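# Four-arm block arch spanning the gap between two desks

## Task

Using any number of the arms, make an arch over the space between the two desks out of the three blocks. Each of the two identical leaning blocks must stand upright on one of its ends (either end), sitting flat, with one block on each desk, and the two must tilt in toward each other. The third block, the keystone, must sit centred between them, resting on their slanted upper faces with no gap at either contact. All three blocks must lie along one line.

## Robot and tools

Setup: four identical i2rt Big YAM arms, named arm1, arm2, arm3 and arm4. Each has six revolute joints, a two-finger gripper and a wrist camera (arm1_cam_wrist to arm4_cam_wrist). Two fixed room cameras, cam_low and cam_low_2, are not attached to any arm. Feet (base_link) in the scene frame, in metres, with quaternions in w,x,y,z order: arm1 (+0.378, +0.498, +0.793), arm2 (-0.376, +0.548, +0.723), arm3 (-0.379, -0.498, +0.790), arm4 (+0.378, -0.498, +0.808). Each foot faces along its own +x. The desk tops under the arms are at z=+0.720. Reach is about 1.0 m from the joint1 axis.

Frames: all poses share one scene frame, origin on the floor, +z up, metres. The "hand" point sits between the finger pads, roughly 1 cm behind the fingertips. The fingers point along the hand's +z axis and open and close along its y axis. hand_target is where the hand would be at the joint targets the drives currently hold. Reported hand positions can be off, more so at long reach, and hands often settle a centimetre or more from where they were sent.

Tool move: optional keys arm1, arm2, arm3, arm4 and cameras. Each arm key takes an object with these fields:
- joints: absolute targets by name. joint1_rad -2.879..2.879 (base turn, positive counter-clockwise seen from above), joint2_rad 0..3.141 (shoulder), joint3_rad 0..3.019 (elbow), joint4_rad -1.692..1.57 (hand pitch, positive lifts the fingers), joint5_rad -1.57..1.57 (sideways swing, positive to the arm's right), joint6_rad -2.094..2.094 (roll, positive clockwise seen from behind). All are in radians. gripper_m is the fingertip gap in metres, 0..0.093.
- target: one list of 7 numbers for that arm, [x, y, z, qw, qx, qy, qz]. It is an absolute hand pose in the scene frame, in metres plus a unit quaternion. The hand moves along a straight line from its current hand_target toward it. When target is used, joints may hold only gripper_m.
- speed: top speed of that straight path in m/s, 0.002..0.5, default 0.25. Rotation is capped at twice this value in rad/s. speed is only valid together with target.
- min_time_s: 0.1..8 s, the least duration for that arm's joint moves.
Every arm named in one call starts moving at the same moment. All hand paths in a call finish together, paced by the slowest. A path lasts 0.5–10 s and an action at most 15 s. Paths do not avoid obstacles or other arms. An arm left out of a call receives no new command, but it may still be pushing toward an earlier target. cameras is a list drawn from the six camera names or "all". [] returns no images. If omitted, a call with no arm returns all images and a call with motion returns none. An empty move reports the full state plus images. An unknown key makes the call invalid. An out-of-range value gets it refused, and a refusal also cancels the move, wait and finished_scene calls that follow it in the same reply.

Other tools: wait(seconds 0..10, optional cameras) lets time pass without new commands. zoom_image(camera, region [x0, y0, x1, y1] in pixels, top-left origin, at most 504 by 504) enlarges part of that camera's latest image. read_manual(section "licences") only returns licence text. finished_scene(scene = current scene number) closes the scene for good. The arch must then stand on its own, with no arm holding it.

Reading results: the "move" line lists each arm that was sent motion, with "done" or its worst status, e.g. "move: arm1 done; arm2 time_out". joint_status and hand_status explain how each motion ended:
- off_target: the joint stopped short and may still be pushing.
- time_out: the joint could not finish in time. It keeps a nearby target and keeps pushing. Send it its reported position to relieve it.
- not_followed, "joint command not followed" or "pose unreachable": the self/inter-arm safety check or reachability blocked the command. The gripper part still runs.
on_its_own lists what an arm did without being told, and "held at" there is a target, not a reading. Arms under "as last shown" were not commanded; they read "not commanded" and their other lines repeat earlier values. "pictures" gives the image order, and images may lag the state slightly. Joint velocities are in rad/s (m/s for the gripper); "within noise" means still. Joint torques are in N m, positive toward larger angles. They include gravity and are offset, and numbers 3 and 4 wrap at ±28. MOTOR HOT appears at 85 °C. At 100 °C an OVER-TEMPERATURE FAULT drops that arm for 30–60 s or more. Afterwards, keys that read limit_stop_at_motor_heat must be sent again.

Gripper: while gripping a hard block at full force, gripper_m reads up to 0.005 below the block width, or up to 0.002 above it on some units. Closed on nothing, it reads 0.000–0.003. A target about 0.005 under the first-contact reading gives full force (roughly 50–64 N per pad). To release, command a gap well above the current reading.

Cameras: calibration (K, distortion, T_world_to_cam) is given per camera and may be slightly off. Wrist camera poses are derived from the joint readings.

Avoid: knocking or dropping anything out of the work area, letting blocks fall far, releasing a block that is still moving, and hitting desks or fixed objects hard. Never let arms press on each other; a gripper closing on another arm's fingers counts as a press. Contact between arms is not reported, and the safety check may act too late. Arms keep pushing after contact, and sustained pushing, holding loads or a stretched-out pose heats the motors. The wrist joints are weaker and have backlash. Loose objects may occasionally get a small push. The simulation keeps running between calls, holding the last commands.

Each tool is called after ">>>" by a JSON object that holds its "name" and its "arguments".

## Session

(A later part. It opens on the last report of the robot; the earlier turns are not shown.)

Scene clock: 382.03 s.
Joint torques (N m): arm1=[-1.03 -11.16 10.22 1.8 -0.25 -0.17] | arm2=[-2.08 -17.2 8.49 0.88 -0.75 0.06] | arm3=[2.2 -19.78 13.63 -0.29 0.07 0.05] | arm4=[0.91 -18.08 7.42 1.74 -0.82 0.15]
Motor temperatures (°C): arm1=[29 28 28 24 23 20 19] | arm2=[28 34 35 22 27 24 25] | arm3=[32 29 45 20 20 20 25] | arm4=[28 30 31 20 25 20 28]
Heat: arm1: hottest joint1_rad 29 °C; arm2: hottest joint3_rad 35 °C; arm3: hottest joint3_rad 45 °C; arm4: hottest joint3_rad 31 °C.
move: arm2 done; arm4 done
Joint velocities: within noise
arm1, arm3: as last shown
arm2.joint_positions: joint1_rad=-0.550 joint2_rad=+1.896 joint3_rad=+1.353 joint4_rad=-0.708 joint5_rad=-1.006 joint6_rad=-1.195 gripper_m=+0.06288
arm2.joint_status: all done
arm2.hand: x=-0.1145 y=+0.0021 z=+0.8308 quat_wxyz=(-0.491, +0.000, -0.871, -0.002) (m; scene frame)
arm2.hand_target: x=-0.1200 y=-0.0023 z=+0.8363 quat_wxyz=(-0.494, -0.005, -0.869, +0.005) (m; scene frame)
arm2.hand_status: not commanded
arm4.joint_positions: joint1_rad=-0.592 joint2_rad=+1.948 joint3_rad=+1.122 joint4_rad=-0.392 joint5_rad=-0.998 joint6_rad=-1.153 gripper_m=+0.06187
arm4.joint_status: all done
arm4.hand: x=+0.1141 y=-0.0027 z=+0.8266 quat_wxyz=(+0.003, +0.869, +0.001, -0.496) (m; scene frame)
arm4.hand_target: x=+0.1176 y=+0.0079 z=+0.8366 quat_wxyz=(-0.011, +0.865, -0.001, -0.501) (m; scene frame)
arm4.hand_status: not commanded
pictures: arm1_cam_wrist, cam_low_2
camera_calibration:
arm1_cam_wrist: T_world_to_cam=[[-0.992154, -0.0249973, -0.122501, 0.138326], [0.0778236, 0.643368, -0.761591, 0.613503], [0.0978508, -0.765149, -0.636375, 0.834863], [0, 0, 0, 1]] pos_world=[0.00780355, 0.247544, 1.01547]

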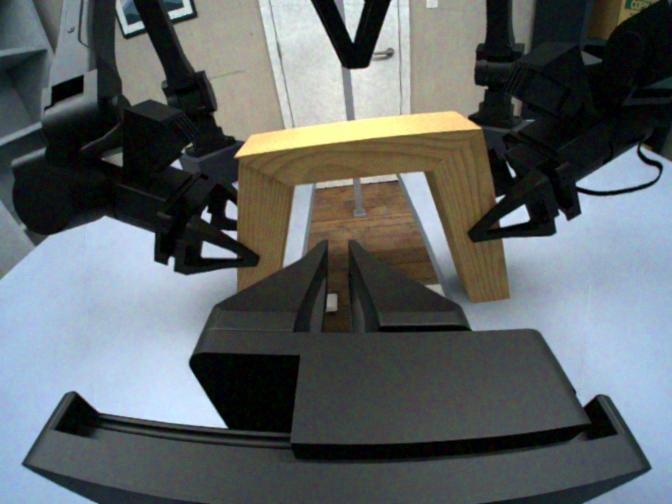

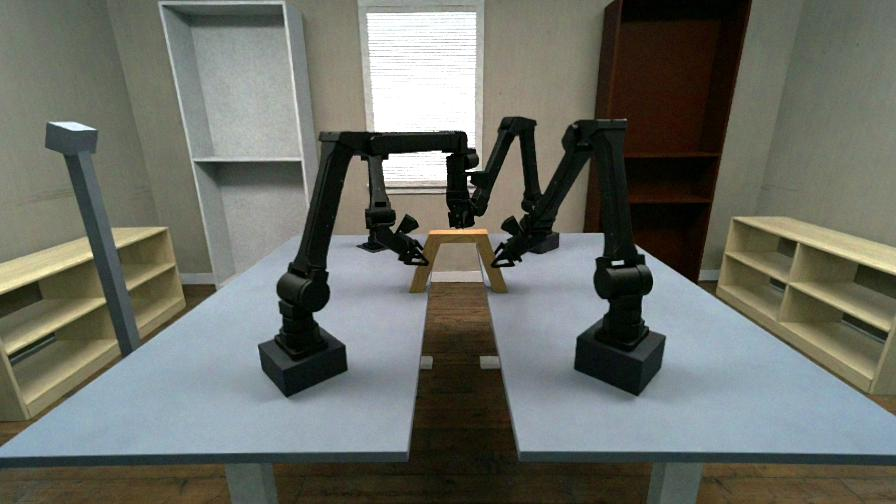

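>>> {"name": "move", "arguments": {"arm2": {"joints": {"gripper_m": 0.075}}, "arm4": {"joints": {"gripper_m": 0.075}}, "cameras": ["arm1_cam_wrist"]}}

>>> {"name": "move", "arguments": {"arm2": {"joints": {"gripper_m": 0.093, "joint2_rad": 1.876, "joint3_rad": 1.42, "joint4_rad": -0.72, "joint5_rad": -1.022, "joint6_rad": -1.206}, "min_time_s": 1.5}, "arm4": {"joints": {"gripper_m": 0.093, "joint2_rad": 1.928, "joint3_rad": 1.178, "joint4_rad": -0.41, "joint5_rad": -1.015, "joint6_rad": -1.165}, "min_time_s": 1.5}, "cameras": ["arm1_cam_wrist"]}}

Scene clock: 391.70 s.
Joint torques (N m): arm1=[-1.03 -11.28 10.22 1.77 -0.25 -0.17] | arm2=[-2.14 -17.38 8.55 0.91 -0.74 0.06] | arm3=[2.26 -20.13 13.57 -0.27 0.08 0.04] | arm4=[0.97 -18.2 7.42 1.76 -0.81 0.15]
Motor temperatures (°C): arm1=[29 28 28 24 23 20 19] | arm2=[28 33 35 22 26 24 25] | arm3=[32 30 46 20 20 20 24] | arm4=[28 30 30 20 24 20 27]
Heat: arm1: hottest joint1_rad 29 °C; arm2: hottest joint3_rad 35 °C; arm3: hottest joint3_rad 46 °C; arm4: hottest joint2_rad 30 °C.
move: arm2 done; arm4 done
Joint velocities: within noise
arm1, arm3: as last shown
arm2.joint_positions: joint1_rad=-0.550 joint2_rad=+1.896 joint3_rad=+1.353 joint4_rad=-0.708 joint5_rad=-1.006 joint6_rad=-1.195 gripper_m=+0.07481
arm2.joint_status: all done
arm2.hand: x=-0.1145 y=+0.0021 z=+0.8308 quat_wxyz=(-0.491, +0.000, -0.871, -0.002) (m; scene frame)
arm2.hand_target: x=-0.1200 y=-0.0023 z=+0.8363 quat_wxyz=(-0.494, -0.005, -0.869, +0.005) (m; scene frame)
arm2.hand_status: not commanded
arm4.joint_positions: joint1_rad=-0.592 joint2_rad=+1.948 joint3_rad=+1.122 joint4_rad=-0.392 joint5_rad=-0.998 joint6_rad=-1.153 gripper_m=+0.07479
arm4.joint_status: all done
arm4.hand: x=+0.1141 y=-0.0027 z=+0.8266 quat_wxyz=(+0.003, +0.869, +0.001, -0.496) (m; scene frame)
arm4.hand_target: x=+0.1176 y=+0.0079 z=+0.8366 quat_wxyz=(-0.011, +0.865, -0.001, -0.501) (m; scene frame)
arm4.hand_status: not commanded
pictures: arm1_cam_wrist
camera_calibration:
arm1_cam_wrist: T_world_to_cam=[[-0.992154, -0.0249973, -0.122501, 0.138326], [0.0778236, 0.643368, -0.761591, 0.613503], [0.0978508, -0.765149, -0.636375, 0.834863], [0, 0, 0, 1]] pos_world=[0.00780355, 0.247544, 1.01547]

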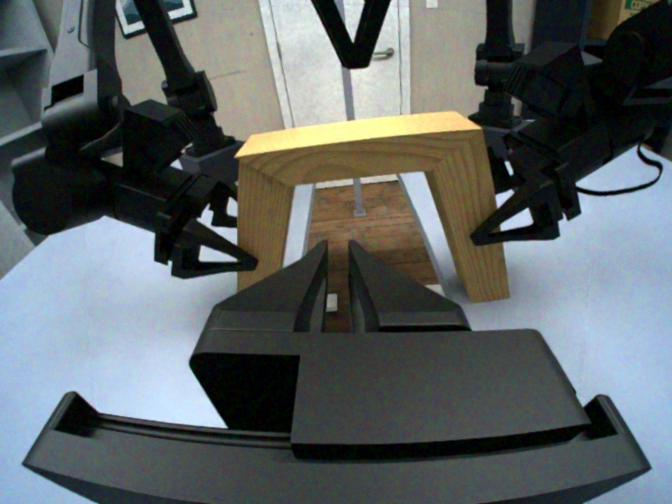

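Scene clock: 393.57 s.
Joint torques (N m): arm1=[-1.03 -11.22 10.25 1.78 -0.25 -0.17] | arm2=[-2.08 -17.55 13.07 0.1 -0.74 -0.14] | arm3=[2.08 -20.07 13.61 -0.38 0.1 0.05] | arm4=[1.03 -18.96 9.92 0.35 -0.83 -0.15]
Motor temperatures (°C): arm1=[29 28 28 24 23 20 19] | arm2=[28 33 35 22 26 24 25] | arm3=[32 30 46 20 20 20 24] | arm4=[28 30 31 20 24 20 27]
Heat: arm1: hottest joint1_rad 29 °C; arm2: hottest joint3_rad 35 °C; arm3: hottest joint3_rad 46 °C; arm4: hottest joint3_rad 31 °C.
move: arm2 done; arm4 done
Joint velocities: within noise
arm1, arm3: as last shown
arm2.joint_positions: joint1_rad=-0.550 joint2_rad=+1.888 joint3_rad=+1.368 joint4_rad=-0.711 joint5_rad=-1.018 joint6_rad=-1.195 gripper_m=+0.09289
arm2.joint_status: all done
arm2.hand: x=-0.1125 y=-0.0018 z=+0.8421 quat_wxyz=(-0.498, +0.006, -0.867, +0.004) (m; scene frame)
arm2.hand_target: x=-0.1150 y=-0.0202 z=+0.8700 quat_wxyz=(-0.503, +0.020, -0.863, +0.032) (m; scene frame)
arm2.hand_status: not commanded
arm4.joint_positions: joint1_rad=-0.592 joint2_rad=+1.948 joint3_rad=+1.136 joint4_rad=-0.396 joint5_rad=-1.010 joint6_rad=-1.153 gripper_m=+0.09288
arm4.joint_status: all done
arm4.hand: x=+0.1120 y=+0.0014 z=+0.8323 quat_wxyz=(+0.001, +0.865, +0.004, -0.501) (m; scene frame)
arm4.hand_target: x=+0.1134 y=+0.0214 z=+0.8569 quat_wxyz=(-0.025, +0.861, +0.017, -0.507) (m; scene frame)
arm4.hand_status: not commanded
pictures: arm1_cam_wrist
camera_calibration:
arm1_cam_wrist: T_world_to_cam=[[-0.992154, -0.0249973, -0.122501, 0.138326], [0.0778236, 0.643368, -0.761591, 0.613503], [0.0978508, -0.765149, -0.636375, 0.834863], [0, 0, 0, 1]] pos_world=[0.00780355, 0.247544, 1.01547]

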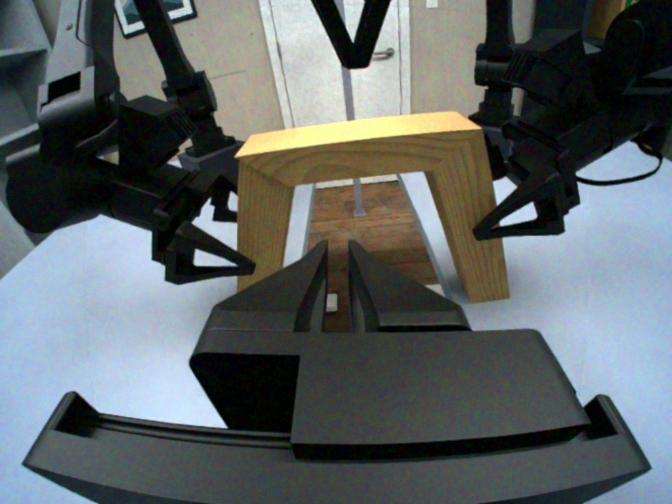

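>>> {"name": "move", "arguments": {"arm2": {"joints": {"joint1_rad": -0.7175, "joint2_rad": 1.820, "joint3_rad": 1.512, "joint4_rad": -1.095, "joint5_rad": -1.051, "joint6_rad": -1.497}, "min_time_s": 4}, "arm4": {"joints": {"joint1_rad": -0.7714, "joint2_rad": 1.831, "joint3_rad": 1.24, "joint4_rad": -0.80, "joint5_rad": -1.049, "joint6_rad": -1.472}, "min_time_s": 4}, "cameras": ["arm1_cam_wrist", "cam_low_2", "cam_low"]}}

>>> {"name": "zoom_image", "arguments": {"camera": "arm1_cam_wrist", "region": [180, 60, 500, 310]}}

>>> {"name": "zoom_image", "arguments": {"camera": "cam_low_2", "region": [380, 210, 520, 300]}}

Scene clock: 399.33 s.
Joint torques (N m): arm1=[-1.03 -11.28 10.24 1.77 -0.25 -0.17] | arm2=[-1.85 -17.2 13.53 -0.25 -0.81 -0.17] | arm3=[1.79 -20.07 13.53 -0.31 0.1 0] | arm4=[1.03 -18.55 10.73 -0.01 -0.88 -0.17]
Motor temperatures (°C): arm1=[29 28 28 24 23 20 19] | arm2=[28 33 36 22 26 24 24] | arm3=[32 30 47 20 20 20 24] | arm4=[28 30 32 20 24 20 27]
Heat: arm1: hottest joint1_rad 29 °C; arm2: hottest joint3_rad 36 °C; arm3: hottest joint3_rad 47 °C; arm4: hottest joint3_rad 32 °C.
move: arm2 done; arm4 done
Joint velocities: within noise
arm1, arm3: as last shown
arm2.joint_positions: joint1_rad=-0.706 joint2_rad=+1.833 joint3_rad=+1.458 joint4_rad=-1.087 joint5_rad=-1.046 joint6_rad=-1.484 gripper_m=+0.09289
arm2.joint_status: all done
arm2.hand: x=-0.1994 y=-0.0035 z=+0.8983 quat_wxyz=(-0.496, +0.008, -0.868, +0.013) (m; scene frame)
arm2.hand_target: x=-0.2045 y=-0.0188 z=+0.9268 quat_wxyz=(-0.498, +0.024, -0.866, +0.044) (m; scene frame)
arm2.hand_status: not commanded
arm4.joint_positions: joint1_rad=-0.761 joint2_rad=+1.854 joint3_rad=+1.194 joint4_rad=-0.788 joint5_rad=-1.044 joint6_rad=-1.456 gripper_m=+0.09288
arm4.joint_status: all done
arm4.hand: x=+0.1985 y=+0.0072 z=+0.8886 quat_wxyz=(-0.011, +0.866, +0.006, -0.500) (m; scene frame)
arm4.hand_target: x=+0.2026 y=+0.0252 z=+0.9158 quat_wxyz=(-0.041, +0.863, +0.022, -0.503) (m; scene frame)
arm4.hand_status: not commanded
pictures: arm1_cam_wrist, cam_low, cam_low_2
camera_calibration:
arm1_cam_wrist: T_world_to_cam=[[-0.992154, -0.0249973, -0.122501, 0.138326], [0.0778236, 0.643368, -0.761591, 0.613503], [0.0978508, -0.765149, -0.636375, 0.834863], [0, 0, 0, 1]] pos_world=[0.00780355, 0.247544, 1.01547]

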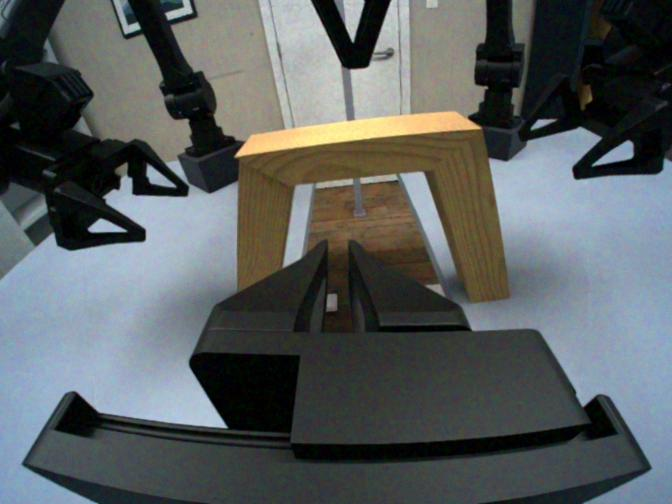

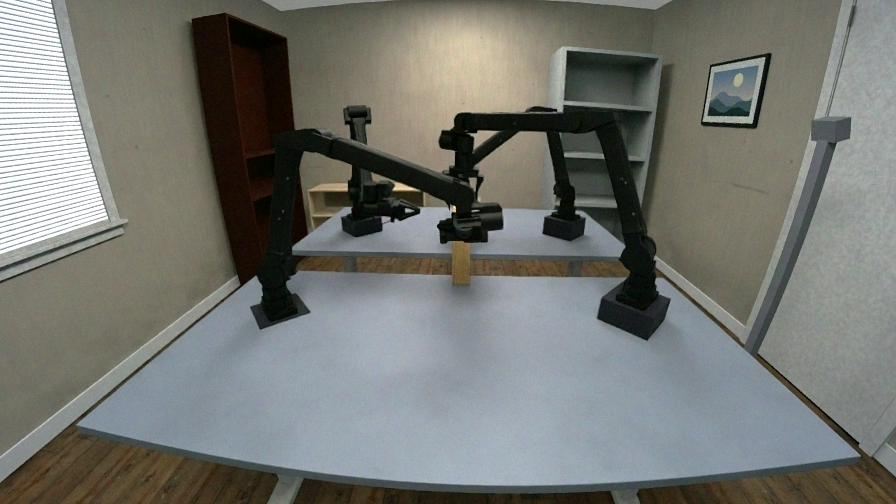

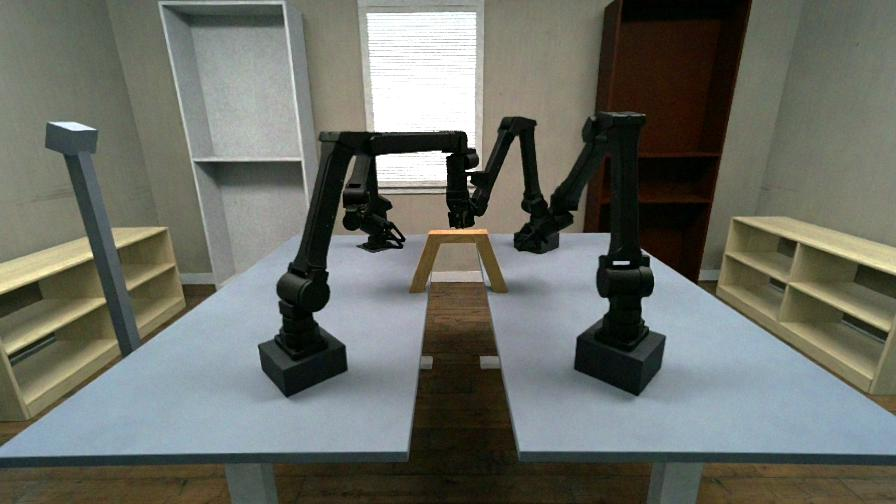

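Scaled by 1.575 from the camera's 672x504 image, which has a finer 960x720 frame.

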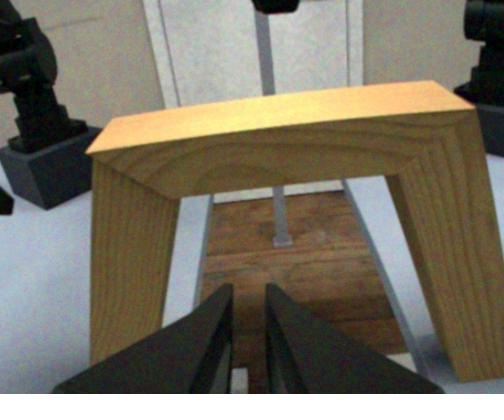

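Scaled by 3.600 from the camera's 896x504 image, which has a finer 1280x720 frame.

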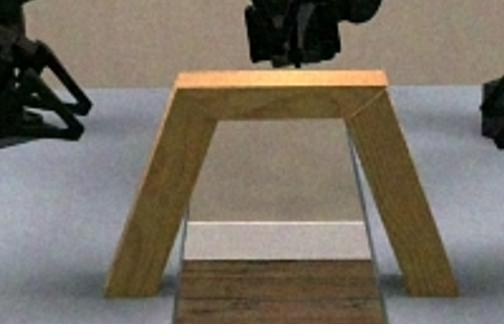

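>>> {"name": "move", "arguments": {"arm3": {"joints": {"joint2_rad": 1.7}, "min_time_s": 2.5}, "cameras": ["arm1_cam_wrist"]}}

>>> {"name": "finished_scene", "arguments": {"scene": 1}}

Scene clock: 404.00 s.
Joint torques (N m): arm1=[-0.91 -11.22 10.19 1.77 -0.25 -0.18] | arm2=[-1.9 -17.14 13.48 -0.14 -0.81 -0.17] | arm3=[1.9 -15.79 13.76 0.1 0.11 0.04] | arm4=[0.91 -18.55 10.71 -0.01 -0.89 -0.16]
Motor temperatures (°C): arm1=[29 28 29 24 23 20 19] | arm2=[28 32 36 22 26 24 24] | arm3=[31 30 47 20 20 20 24] | arm4=[28 30 32 20 24 20 27]
Heat: arm1: hottest joint1_rad 29 °C; arm2: hottest joint3_rad 36 °C; arm3: hottest joint3_rad 47 °C; arm4: hottest joint3_rad 32 °C.
move: arm3 done
Joint velocities: within noise
arm1.joint_positions: joint1_rad=-0.329 joint2_rad=+1.724 joint3_rad=+0.645 joint4_rad=+0.995 joint5_rad=-1.136 joint6_rad=+0.011 gripper_m=+0.01013
arm1.joint_status: not commanded
arm1.hand: x=+0.0171 y=+0.1520 z=+0.9377 quat_wxyz=(-0.516, -0.528, -0.487, +0.466) (m; scene frame)
arm1.hand_target: x=+0.0014 y=+0.1510 z=+0.9652 quat_wxyz=(-0.502, -0.501, -0.498, +0.499) (m; scene frame)
arm1.hand_status: not commanded
arm2, arm4: as last shown
arm3.joint_positions: joint1_rad=+0.169 joint2_rad=+1.717 joint3_rad=+1.981 joint4_rad=-1.480 joint5_rad=-0.001 joint6_rad=+0.920 gripper_m=+0.09290
arm3.joint_status: all done
arm3.hand: x=-0.0158 y=-0.0212 z=+1.1528 quat_wxyz=(-0.106, +0.001, -0.984, -0.141) (m; scene frame)
arm3.hand_target: x=-0.0208 y=-0.0151 z=+1.1908 quat_wxyz=(-0.129, +0.014, -0.977, -0.170) (m; scene frame)
arm3.hand_status: not commanded
pictures: arm1_cam_wrist
camera_calibration:
arm1_cam_wrist: T_world_to_cam=[[-0.992154, -0.0249973, -0.122501, 0.138326], [0.0778236, 0.643368, -0.761591, 0.613503], [0.0978508, -0.765149, -0.636375, 0.834863], [0, 0, 0, 1]] pos_world=[0.00780355, 0.247544, 1.01547]

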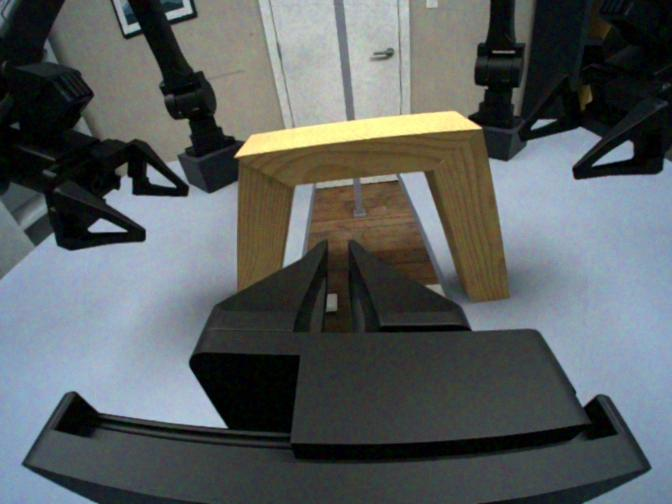

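The scene is finished: the task was done.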